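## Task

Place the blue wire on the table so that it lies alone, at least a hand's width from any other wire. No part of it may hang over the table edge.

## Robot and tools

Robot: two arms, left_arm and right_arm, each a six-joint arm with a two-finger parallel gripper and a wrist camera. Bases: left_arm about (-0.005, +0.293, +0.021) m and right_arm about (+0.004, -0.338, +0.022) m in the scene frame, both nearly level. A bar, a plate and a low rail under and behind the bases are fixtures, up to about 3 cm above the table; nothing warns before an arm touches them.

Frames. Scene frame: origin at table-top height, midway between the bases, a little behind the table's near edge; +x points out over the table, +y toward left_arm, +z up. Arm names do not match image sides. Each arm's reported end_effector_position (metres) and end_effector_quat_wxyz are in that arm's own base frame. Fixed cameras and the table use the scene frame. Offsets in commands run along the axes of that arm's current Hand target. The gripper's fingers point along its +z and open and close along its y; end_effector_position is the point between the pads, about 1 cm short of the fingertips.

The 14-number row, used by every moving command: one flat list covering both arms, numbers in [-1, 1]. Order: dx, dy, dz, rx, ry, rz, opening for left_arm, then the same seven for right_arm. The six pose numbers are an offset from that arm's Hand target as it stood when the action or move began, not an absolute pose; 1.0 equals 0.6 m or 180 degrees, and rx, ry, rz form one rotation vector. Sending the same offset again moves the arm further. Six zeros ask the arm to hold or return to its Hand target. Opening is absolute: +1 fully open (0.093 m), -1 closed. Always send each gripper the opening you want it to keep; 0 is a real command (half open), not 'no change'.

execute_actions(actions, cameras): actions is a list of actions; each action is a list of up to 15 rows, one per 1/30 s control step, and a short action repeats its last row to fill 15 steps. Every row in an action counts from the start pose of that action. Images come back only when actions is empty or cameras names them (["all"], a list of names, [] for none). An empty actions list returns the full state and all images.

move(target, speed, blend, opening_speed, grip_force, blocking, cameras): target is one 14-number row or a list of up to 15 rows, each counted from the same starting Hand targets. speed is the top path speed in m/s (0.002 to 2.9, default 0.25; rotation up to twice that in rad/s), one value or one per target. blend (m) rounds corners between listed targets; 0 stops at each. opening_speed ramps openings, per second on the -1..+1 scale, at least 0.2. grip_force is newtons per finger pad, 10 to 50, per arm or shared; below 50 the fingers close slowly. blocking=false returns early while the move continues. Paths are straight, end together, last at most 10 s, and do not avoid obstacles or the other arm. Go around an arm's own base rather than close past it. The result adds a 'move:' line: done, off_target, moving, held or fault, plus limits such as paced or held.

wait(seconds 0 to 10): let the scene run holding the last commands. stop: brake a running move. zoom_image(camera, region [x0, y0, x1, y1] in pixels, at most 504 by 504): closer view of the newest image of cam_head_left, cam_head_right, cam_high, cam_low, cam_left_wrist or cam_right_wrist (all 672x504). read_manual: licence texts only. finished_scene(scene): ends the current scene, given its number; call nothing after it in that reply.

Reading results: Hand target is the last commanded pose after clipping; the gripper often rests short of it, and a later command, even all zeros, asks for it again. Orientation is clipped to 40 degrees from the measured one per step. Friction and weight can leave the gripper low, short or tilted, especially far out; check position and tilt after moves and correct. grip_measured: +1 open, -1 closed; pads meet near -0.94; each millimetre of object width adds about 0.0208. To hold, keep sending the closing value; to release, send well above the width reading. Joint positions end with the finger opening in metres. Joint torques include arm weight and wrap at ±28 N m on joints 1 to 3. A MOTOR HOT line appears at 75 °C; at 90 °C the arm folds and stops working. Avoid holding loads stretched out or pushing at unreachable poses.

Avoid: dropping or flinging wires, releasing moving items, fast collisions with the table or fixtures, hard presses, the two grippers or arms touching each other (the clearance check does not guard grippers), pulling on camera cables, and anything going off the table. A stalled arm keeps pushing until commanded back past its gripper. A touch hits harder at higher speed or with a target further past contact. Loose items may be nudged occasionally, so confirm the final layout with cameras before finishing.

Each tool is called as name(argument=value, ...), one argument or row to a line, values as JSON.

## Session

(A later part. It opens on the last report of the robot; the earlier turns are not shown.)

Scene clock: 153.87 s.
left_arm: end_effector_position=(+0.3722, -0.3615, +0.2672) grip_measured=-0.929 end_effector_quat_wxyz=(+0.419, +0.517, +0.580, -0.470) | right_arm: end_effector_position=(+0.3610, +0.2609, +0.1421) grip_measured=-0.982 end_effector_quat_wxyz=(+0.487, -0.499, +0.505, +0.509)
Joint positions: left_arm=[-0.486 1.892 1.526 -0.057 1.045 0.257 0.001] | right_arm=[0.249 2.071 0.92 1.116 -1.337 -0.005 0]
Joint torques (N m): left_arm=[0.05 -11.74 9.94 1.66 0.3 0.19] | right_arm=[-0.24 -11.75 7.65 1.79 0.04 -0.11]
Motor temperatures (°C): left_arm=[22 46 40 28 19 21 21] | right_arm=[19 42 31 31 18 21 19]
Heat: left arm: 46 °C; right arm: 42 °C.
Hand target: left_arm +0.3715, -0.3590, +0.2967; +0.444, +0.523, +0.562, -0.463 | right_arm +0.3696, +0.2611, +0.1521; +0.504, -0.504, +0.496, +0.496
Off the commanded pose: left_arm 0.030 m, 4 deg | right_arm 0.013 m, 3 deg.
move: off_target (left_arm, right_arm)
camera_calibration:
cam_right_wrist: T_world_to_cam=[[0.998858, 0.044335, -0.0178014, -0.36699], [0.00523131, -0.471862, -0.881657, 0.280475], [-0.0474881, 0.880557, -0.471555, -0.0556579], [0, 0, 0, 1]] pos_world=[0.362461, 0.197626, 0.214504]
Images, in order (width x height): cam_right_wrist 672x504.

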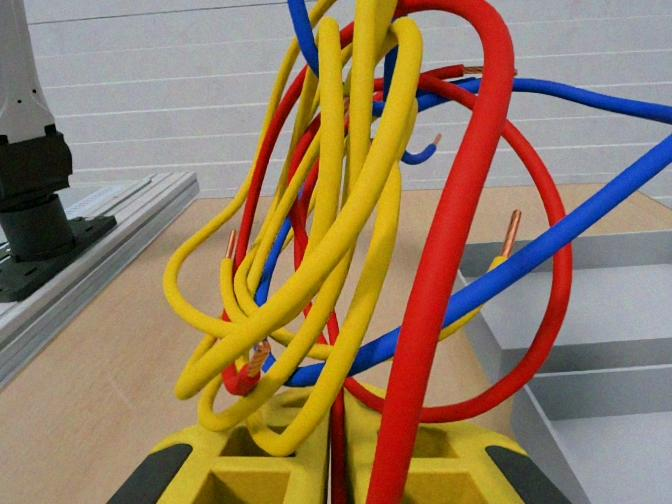

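move(
  target=[-0.197,-0.014,-0.122,0,0,0,-1,0,0,0,0,0,0,-1],
  cameras=["all"],
  speed=0.1,
)

zoom_image(
  camera="cam_low",
  region=[250, 60, 430, 250],
)

zoom_image(
  camera="cam_head_right",
  region=[300, 60, 460, 200],
)

Scene clock: 164.33 s.
left_arm: end_effector_position=(+0.3684, -0.3132, +0.3960) grip_measured=-0.981 end_effector_quat_wxyz=(+0.407, +0.506, +0.600, -0.466) | right_arm: end_effector_position=(+0.3667, +0.2626, +0.1565) grip_measured=-0.983 end_effector_quat_wxyz=(+0.510, -0.512, +0.482, +0.495)
Joint positions: left_arm=[-0.388 1.899 2.112 -0.761 1.105 0.347 0] | right_arm=[0.25 2.068 0.949 1.164 -1.335 -0.001 0]
Joint torques (N m): left_arm=[1.17 -8.85 10.85 1.98 0.8 0.29] | right_arm=[-0.29 -10.96 5.33 1.31 0.03 -0.02]
Heat: left arm: 46 °C; right arm: 43 °C.
Hand target: left_arm +0.3690, -0.3080, +0.4261; +0.444, +0.523, +0.562, -0.463 | right_arm +0.3696, +0.2611, +0.1521; +0.504, -0.504, +0.496, +0.496
Off the commanded pose: left_arm 0.031 m, 6 deg | right_arm 0.006 m, 2 deg.
move: off_target (left_arm)
camera_calibration:
cam_left_wrist: T_world_to_cam=[[-0.982199, -0.0630295, 0.176956, 0.27032], [-0.177157, 0.624055, -0.761033, 0.602186], [-0.0624625, -0.778834, -0.624112, 0.11103], [0, 0, 0, 1]] pos_world=[0.379124, -0.272285, 0.479744]
cam_right_wrist: T_world_to_cam=[[0.997545, 0.042058, 0.0559975, -0.382902], [0.0690146, -0.454511, -0.888064, 0.266993], [-0.0118987, 0.889748, -0.456297, -0.0679254], [0, 0, 0, 1]] pos_world=[0.362727, 0.197892, 0.227554]

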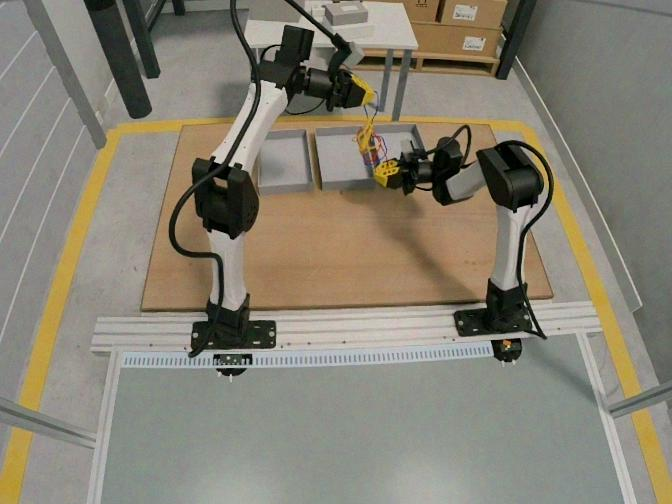

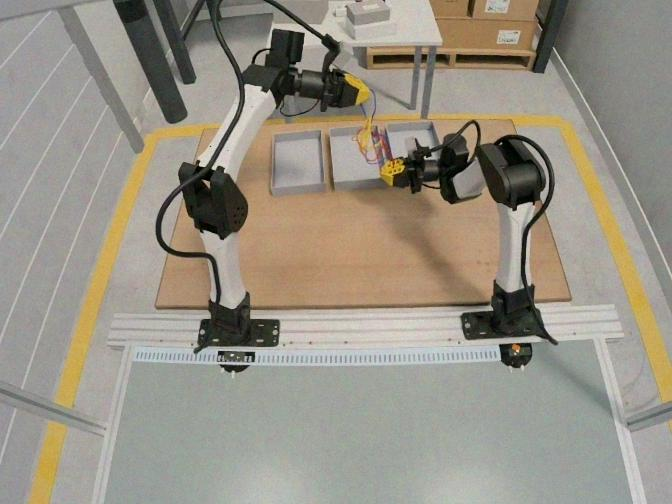

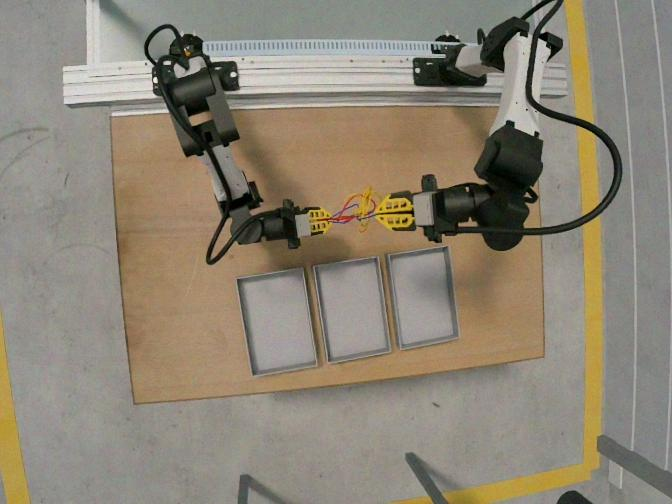

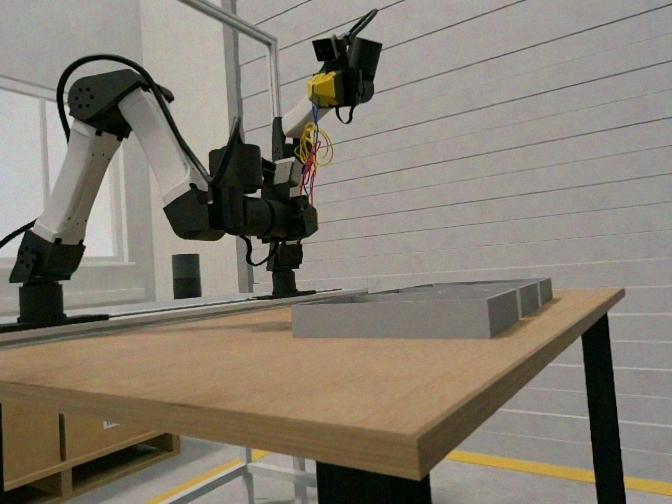

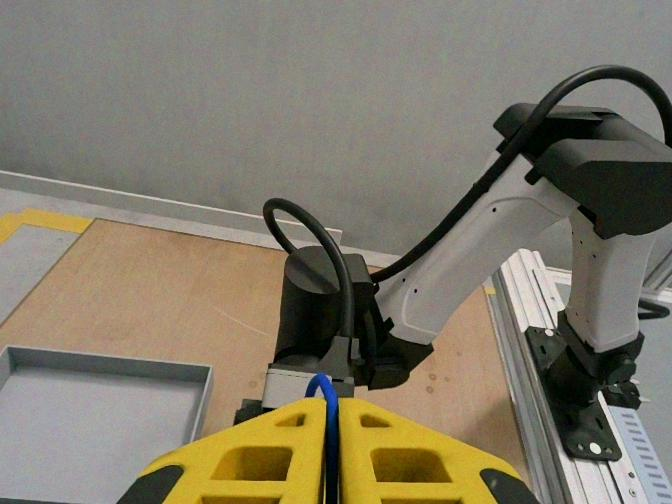

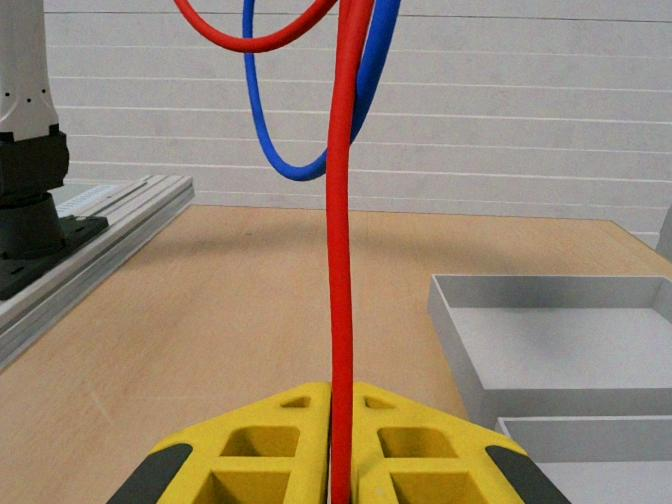

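Scaled by 2.653 from the camera's 672x504 image, which has a finer 960x720 frame.

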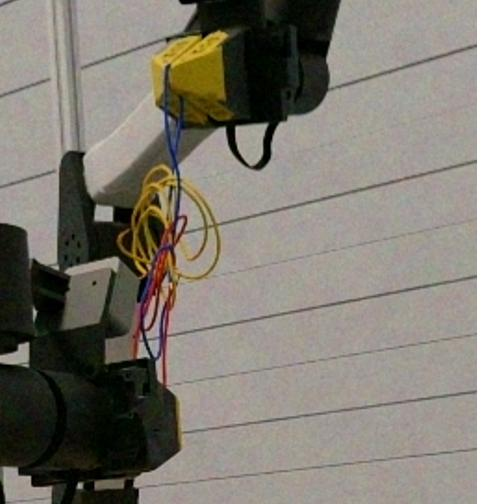

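Scaled by 3.150 from the camera's 672x504 image, which has a finer 960x720 frame.

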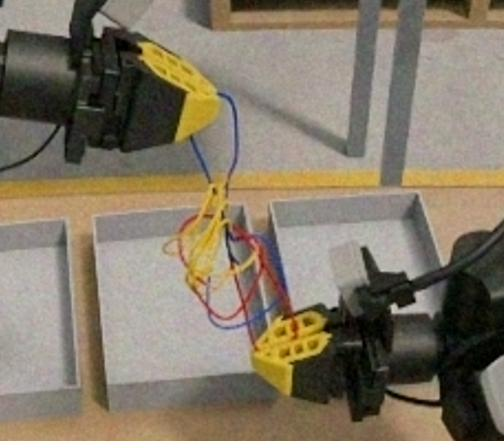

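move(
  target=[-0.14,0,-0.09,0,0,0,-1,0,0,0,0,0,0,-1],
  cameras=["cam_low","cam_high","cam_right_wrist","cam_head_right"],
  speed=0.12,
)

zoom_image(
  camera="cam_low",
  region=[250, 30, 430, 220],
)

zoom_image(
  camera="cam_head_right",
  region=[280, 30, 460, 200],
)

Scene clock: 171.70 s.
left_arm: end_effector_position=(+0.3707, -0.2724, +0.5162) grip_measured=-0.981 end_effector_quat_wxyz=(+0.482, +0.487, +0.548, -0.479) | right_arm: end_effector_position=(+0.3668, +0.2626, +0.1517) grip_measured=-0.983 end_effector_quat_wxyz=(+0.498, -0.504, +0.495, +0.503)
Joint positions: left_arm=[-0.283 2.123 2.844 -0.941 1.217 0.151 0] | right_arm=[0.25 2.068 0.949 1.123 -1.335 -0.001 0]
Joint torques (N m): left_arm=[0.51 -7.31 6.46 1.68 0.35 0.11] | right_arm=[-0.36 -11.37 5.42 1.71 0.05 -0.21]
Heat: left arm: 45 °C; right arm: 44 °C.
Hand target: left_arm +0.3732, -0.2696, +0.5183; +0.444, +0.523, +0.562, -0.462 | right_arm +0.3696, +0.2611, +0.1521; +0.503, -0.504, +0.496, +0.497
Off the commanded pose: left_arm 0.004 m, 6 deg | right_arm 0.003 m, 1 deg.
elbow stopped short (left arm): the move would have taken joint 3 (elbow) straighter than the controller allows.
move: off_target (left_arm)
camera_calibration:
cam_right_wrist: T_world_to_cam=[[0.998995, 0.0423722, 0.0146069, -0.377018], [0.0326164, -0.463781, -0.885349, 0.278179], [-0.0307398, 0.884936, -0.464697, -0.060706], [0, 0, 0, 1]] pos_world=[0.3657, 0.19871, 0.223582]
Images, in order (width x height): cam_head_right 672x504, cam_high 672x504, cam_low 672x504, cam_right_wrist 672x504.

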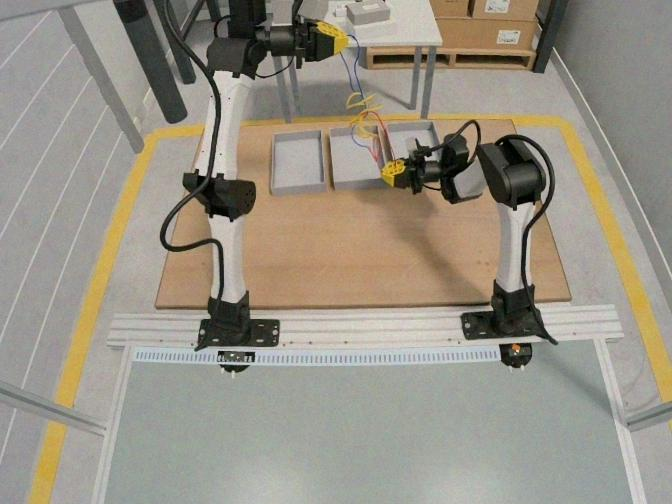

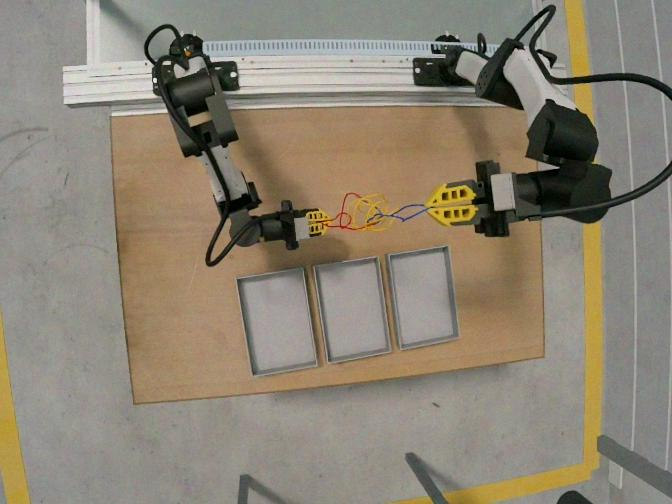

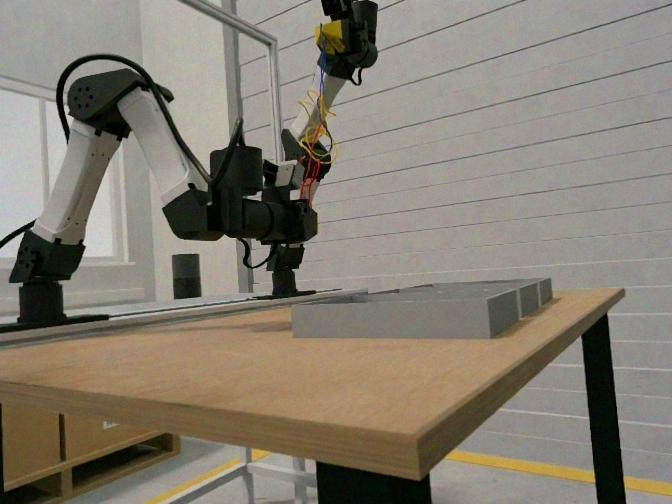

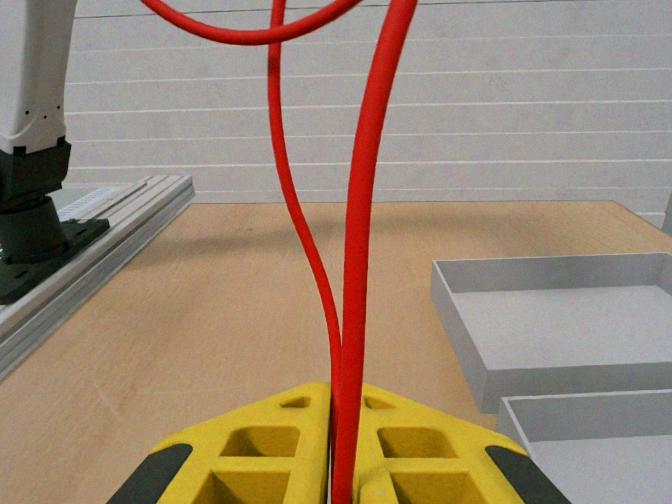

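Scaled by 2.653 from the camera's 672x504 image, which has a finer 960x720 frame.

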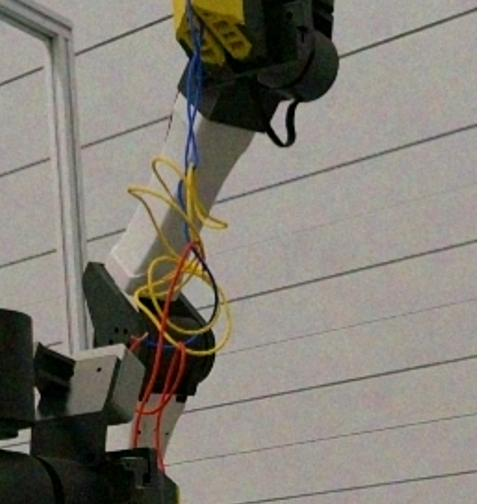

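Scaled by 2.800 from the camera's 672x504 image, which has a finer 960x720 frame.

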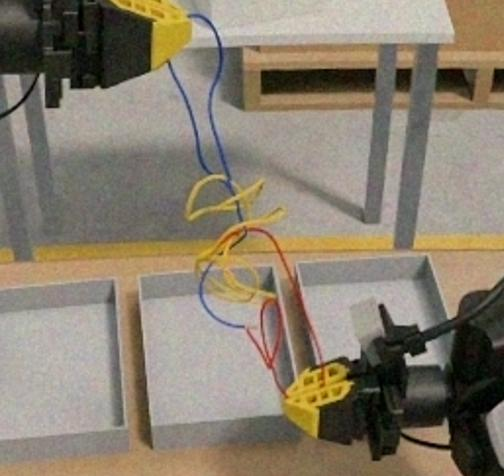

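move(
  target=[0.031,0.004,-0.164,0,0,0,-1,0.05,0,-0.25,0,0,0,-1],
  cameras=["cam_low","cam_high","cam_left_wrist","cam_head_right"],
  speed=0.12,
)

zoom_image(
  camera="cam_low",
  region=[210, 30, 430, 270],
)

zoom_image(
  camera="cam_head_right",
  region=[240, 30, 500, 220],
)

zoom_image(
  camera="cam_high",
  region=[230, 150, 530, 280],
)

Scene clock: 180.27 s.
left_arm: end_effector_position=(+0.3846, -0.1726, +0.5067) grip_measured=-0.981 end_effector_quat_wxyz=(+0.490, +0.466, +0.552, -0.488) | right_arm: end_effector_position=(+0.3740, +0.1120, +0.1211) grip_measured=-0.983 end_effector_quat_wxyz=(+0.536, -0.449, +0.547, +0.460)
Joint positions: left_arm=[-0.014 2.123 2.844 -1.15 1.461 0.344 0] | right_arm=[-0.155 2.068 0.796 1.171 -1.552 -0.08 0]
Joint torques (N m): left_arm=[0.16 -9.63 5.85 1.3 0.51 0.23] | right_arm=[-0.12 -10.93 3.23 1.81 -0.14 -0.3]
Heat: left arm: 43 °C; right arm: 44 °C.
Hand target: left_arm +0.3729, -0.1694, +0.5173; +0.444, +0.523, +0.562, -0.463 | right_arm +0.3701, +0.1112, +0.1221; +0.503, -0.504, +0.496, +0.497
Off the commanded pose: left_arm 0.016 m, 9 deg | right_arm 0.004 m, 10 deg.
joint sent to its limit (right arm) — joint 5 (wrist yaw), lower limit. The joint targets are off in orientation, not in position.
move: off_target (left_arm, right_arm)
camera_calibration:
cam_left_wrist: T_world_to_cam=[[-0.989052, -0.0943752, 0.113446, 0.304931], [-0.14443, 0.461368, -0.875374, 0.618916], [0.0302733, -0.882175, -0.469947, 0.159025], [0, 0, 0, 1]] pos_world=[0.386169, -0.116482, 0.581923]
Images, in order (width x height): cam_head_right 672x504, cam_high 672x504, cam_low 672x504, cam_left_wrist 672x504.

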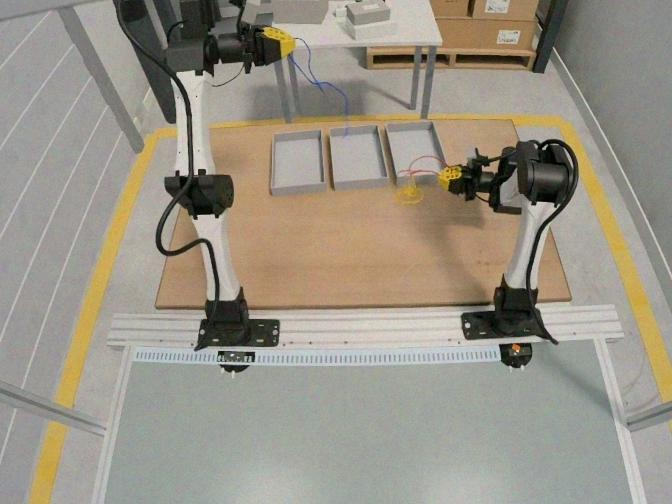

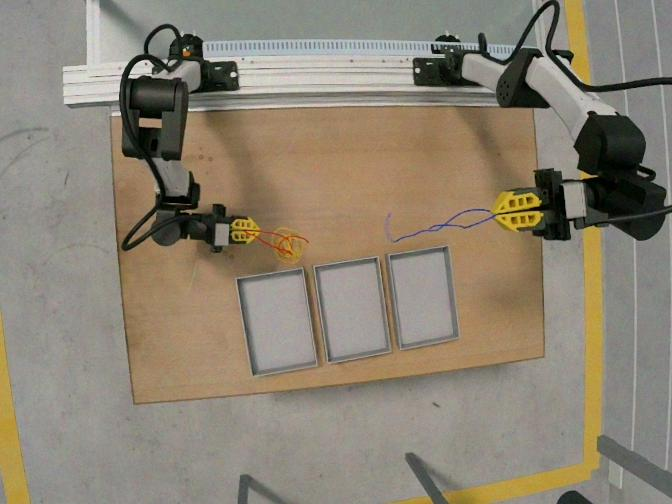

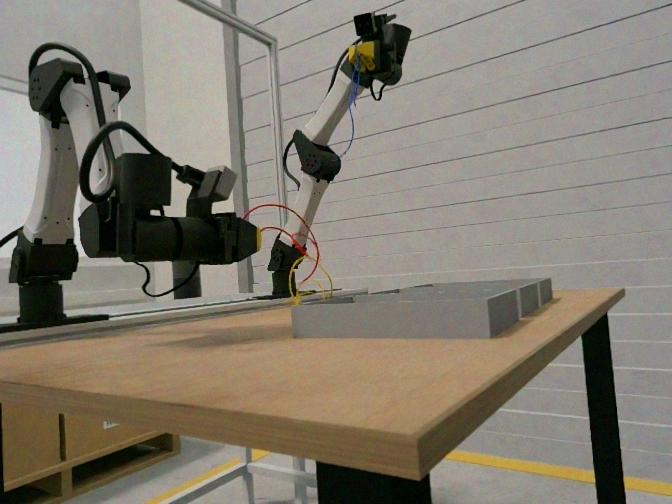

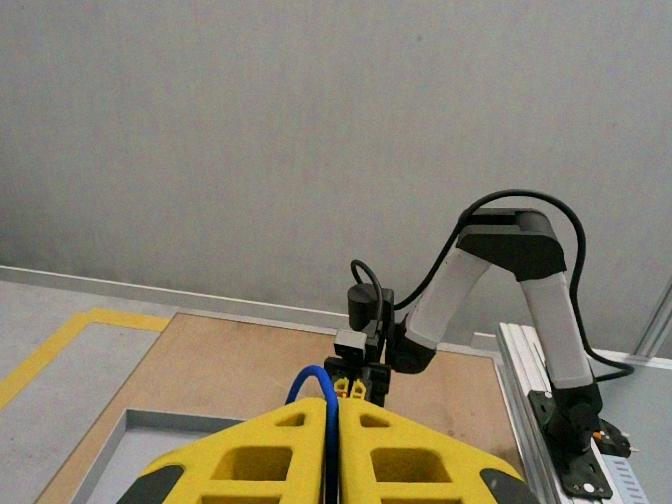

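Scaled by 2.100 from the camera's 672x504 image, which has a finer 960x720 frame.

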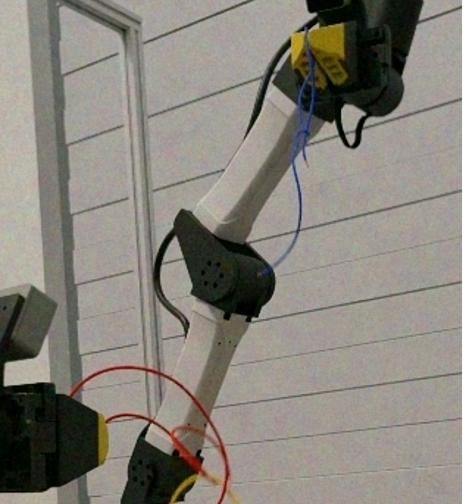

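Scaled by 1.938 from the camera's 672x504 image, which has a finer 960x720 frame.

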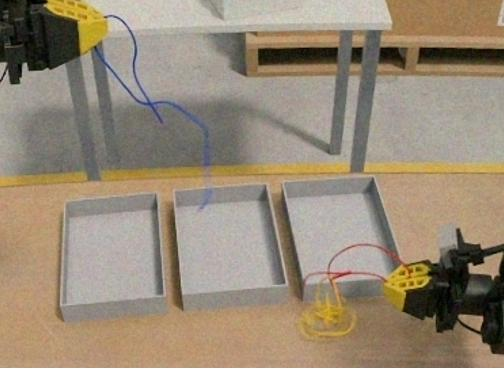

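Scaled by 1.680 from the camera's 672x504 image, which has a finer 960x720 frame.

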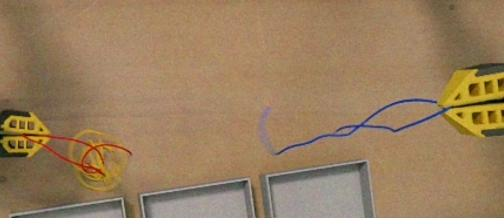

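move(
  target=[0.76,-0.068,0.127,0,0.14,0,-1,0,0,0,0,0,0,-1],
  cameras=["cam_low","cam_high","cam_left_wrist","cam_head_right"],
  speed=0.2,
)

zoom_image(
  camera="cam_high",
  region=[230, 150, 530, 280],
)

Scene clock: 200.70 s.
left_arm: end_effector_position=(+0.3066, -0.1634, +0.0622) grip_measured=-0.981 end_effector_quat_wxyz=(+0.311, +0.607, +0.647, -0.341) | right_arm: end_effector_position=(+0.3740, +0.1120, +0.1211) grip_measured=-0.983 end_effector_quat_wxyz=(+0.536, -0.449, +0.547, +0.460)
Joint positions: left_arm=[-0.083 1.839 1.031 -0.667 0.956 1.374 0] | right_arm=[-0.155 2.068 0.796 1.171 -1.552 -0.08 0]
Joint torques (N m): left_arm=[-0.79 -6.64 4.56 0.74 0.57 0.19] | right_arm=[0.02 -10.84 3.15 1.79 -0.17 -0.31]
Heat: left arm: 43 °C; right arm: 45 °C.
Hand target: left_arm +0.3065, -0.1652, +0.0580; +0.311, +0.611, +0.645, -0.337 | right_arm +0.3703, +0.1117, +0.1221; +0.543, -0.459, +0.538, +0.452 (not the last commanded pose)
Off the commanded pose: left_arm 0.005 m, 1 deg | right_arm 0.004 m, 10 deg.
joint sent to its limit (right arm) — joint 5 (wrist yaw), lower limit.
move: off_target (right_arm)
camera_calibration:
cam_left_wrist: T_world_to_cam=[[-0.994696, -0.0520385, 0.0887275, 0.289329], [-0.0888389, 0.869412, -0.486036, 0.239697], [-0.0518481, -0.491341, -0.869423, 0.0745449], [0, 0, 0, 1]] pos_world=[0.312954, -0.156712, 0.155641]
Images, in order (width x height): cam_head_right 672x504, cam_high 672x504, cam_low 672x504, cam_left_wrist 672x504.

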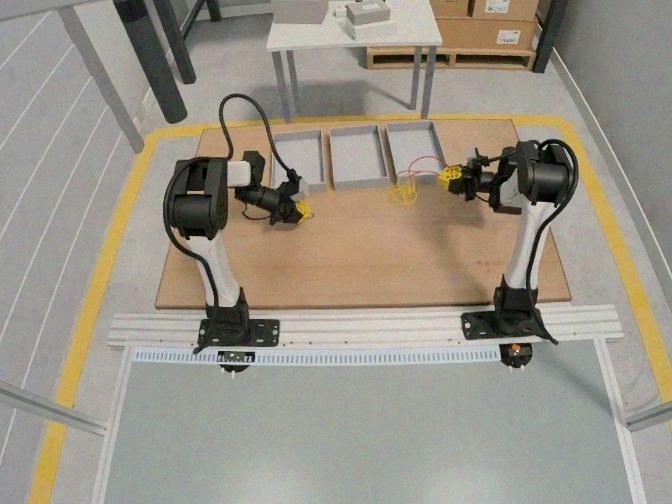

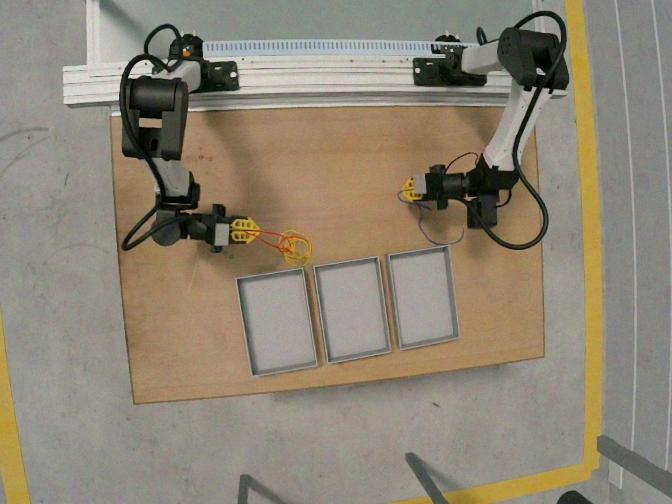

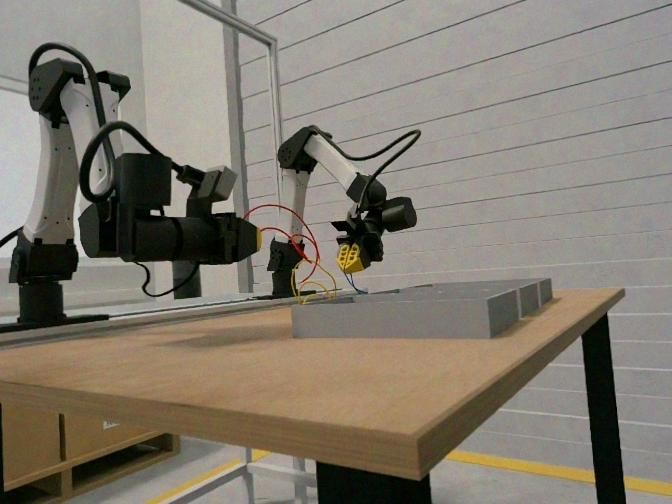

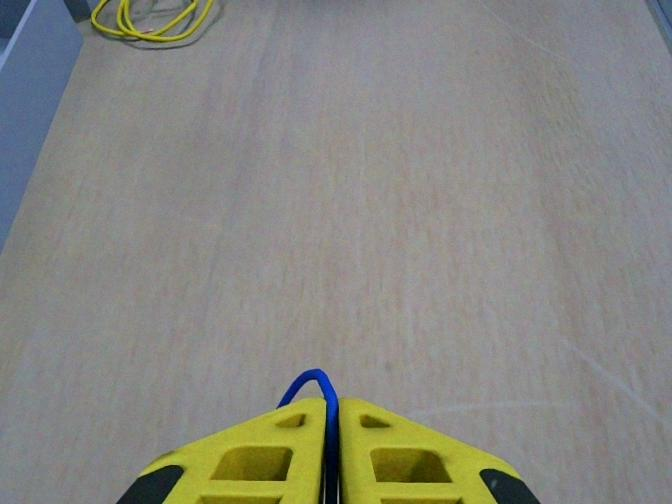

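Scaled by 1.680 from the camera's 672x504 image, which has a finer 960x720 frame.

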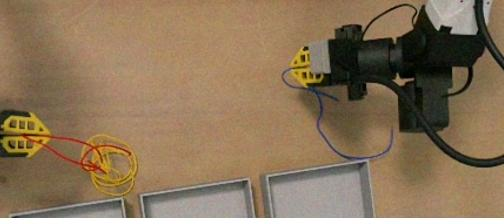

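move(
  target=[
    [0.027,-0.067,0.019,0,0,0,-1,0.125,0,0,0,0,0,-1],
    [0.027,-0.067,0.019,0,0,0,-0.5,0.125,0,0,0,0,0,-0.5],
    [-0.15,-0.067,-0.1,0,0,0,-0.5,0.125,0,-0.15,0,0,0,-0.5],
  ],
  cameras=["cam_low","cam_high","cam_left_wrist","cam_head_right"],
  speed=0.15,
)

zoom_image(
  camera="cam_high",
  region=[230, 150, 530, 280],
)

zoom_image(
  camera="cam_head_right",
  region=[240, 110, 500, 260],
)

Scene clock: 217.17 s.
left_arm: end_effector_position=(+0.2693, -0.1676, +0.1587) grip_measured=-0.502 end_effector_quat_wxyz=(+0.301, +0.601, +0.654, -0.347) | right_arm: end_effector_position=(+0.3572, +0.0244, +0.0372) grip_measured=-0.502 end_effector_quat_wxyz=(+0.585, -0.366, +0.608, +0.393)
Joint positions: left_arm=[-0.11 1.567 1.135 -1.025 0.95 1.317 0.021] | right_arm=[-0.422 2.284 0.68 1.217 -1.553 -0.338 0.021]
Joint torques (N m): left_arm=[-0.69 -6.37 8.32 0.44 0.59 0.28] | right_arm=[-0.03 -13.3 1.84 1.73 -0.27 -0.31]
Motor temperatures (°C): left_arm=[22 39 36 25 20 21 21] | right_arm=[19 46 28 31 18 21 20]
Heat: left arm: 39 °C; right arm: 46 °C.
Hand target: left_arm +0.2724, -0.1694, +0.1681; +0.311, +0.611, +0.645, -0.337 | right_arm +0.3560, +0.0227, +0.0472; +0.543, -0.459, +0.538, +0.452
Off the commanded pose: left_arm 0.010 m, 2 deg | right_arm 0.010 m, 16 deg.
joint sent to its limit (right arm) — joint 5 (wrist yaw), lower limit. The joint targets are off in orientation, not in position.
move: off_target (right_arm); target 2's new opening was sent with right_arm's hand 0.005 m and 3 deg from that target
camera_calibration:
cam_left_wrist: T_world_to_cam=[[-0.991394, -0.0586081, 0.117063, 0.236915], [-0.108039, 0.871269, -0.478767, 0.291211], [-0.0739335, -0.487294, -0.870103, 0.161159], [0, 0, 0, 1]] pos_world=[0.278253, -0.161306, 0.251913]
Images, in order (width x height): cam_head_right 672x504, cam_high 672x504, cam_low 672x504, cam_left_wrist 672x504.

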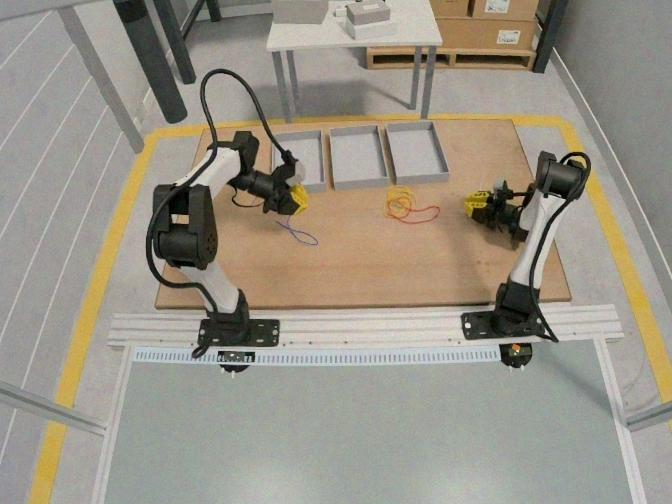

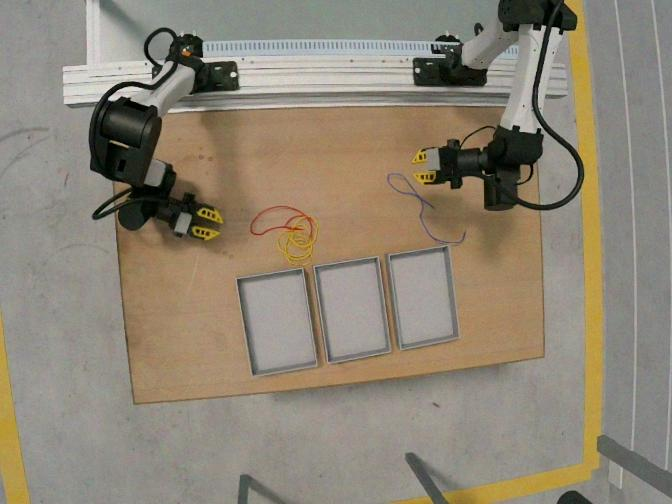

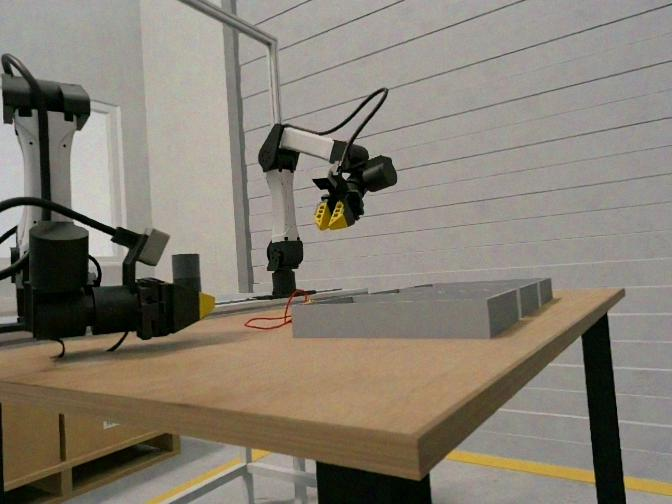

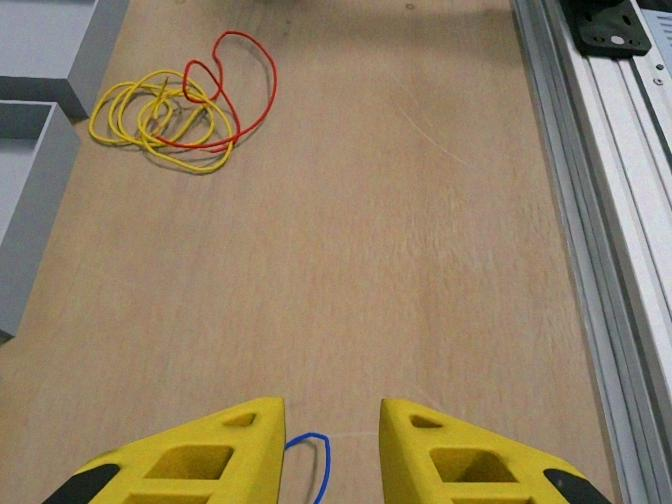

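Scaled by 1.680 from the camera's 672x504 image, which has a finer 960x720 frame.

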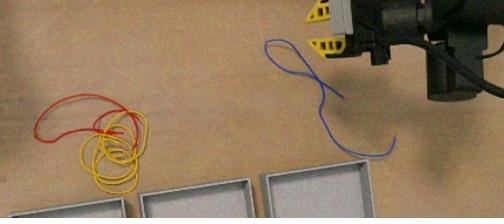

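Scaled by 1.938 from the camera's 672x504 image, which has a finer 960x720 frame.

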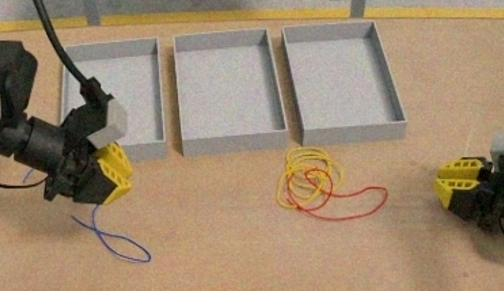

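Blue is lying alone, well away from the others.

finished_scene(
  scene=2,
)

The scene is finished: the task was done.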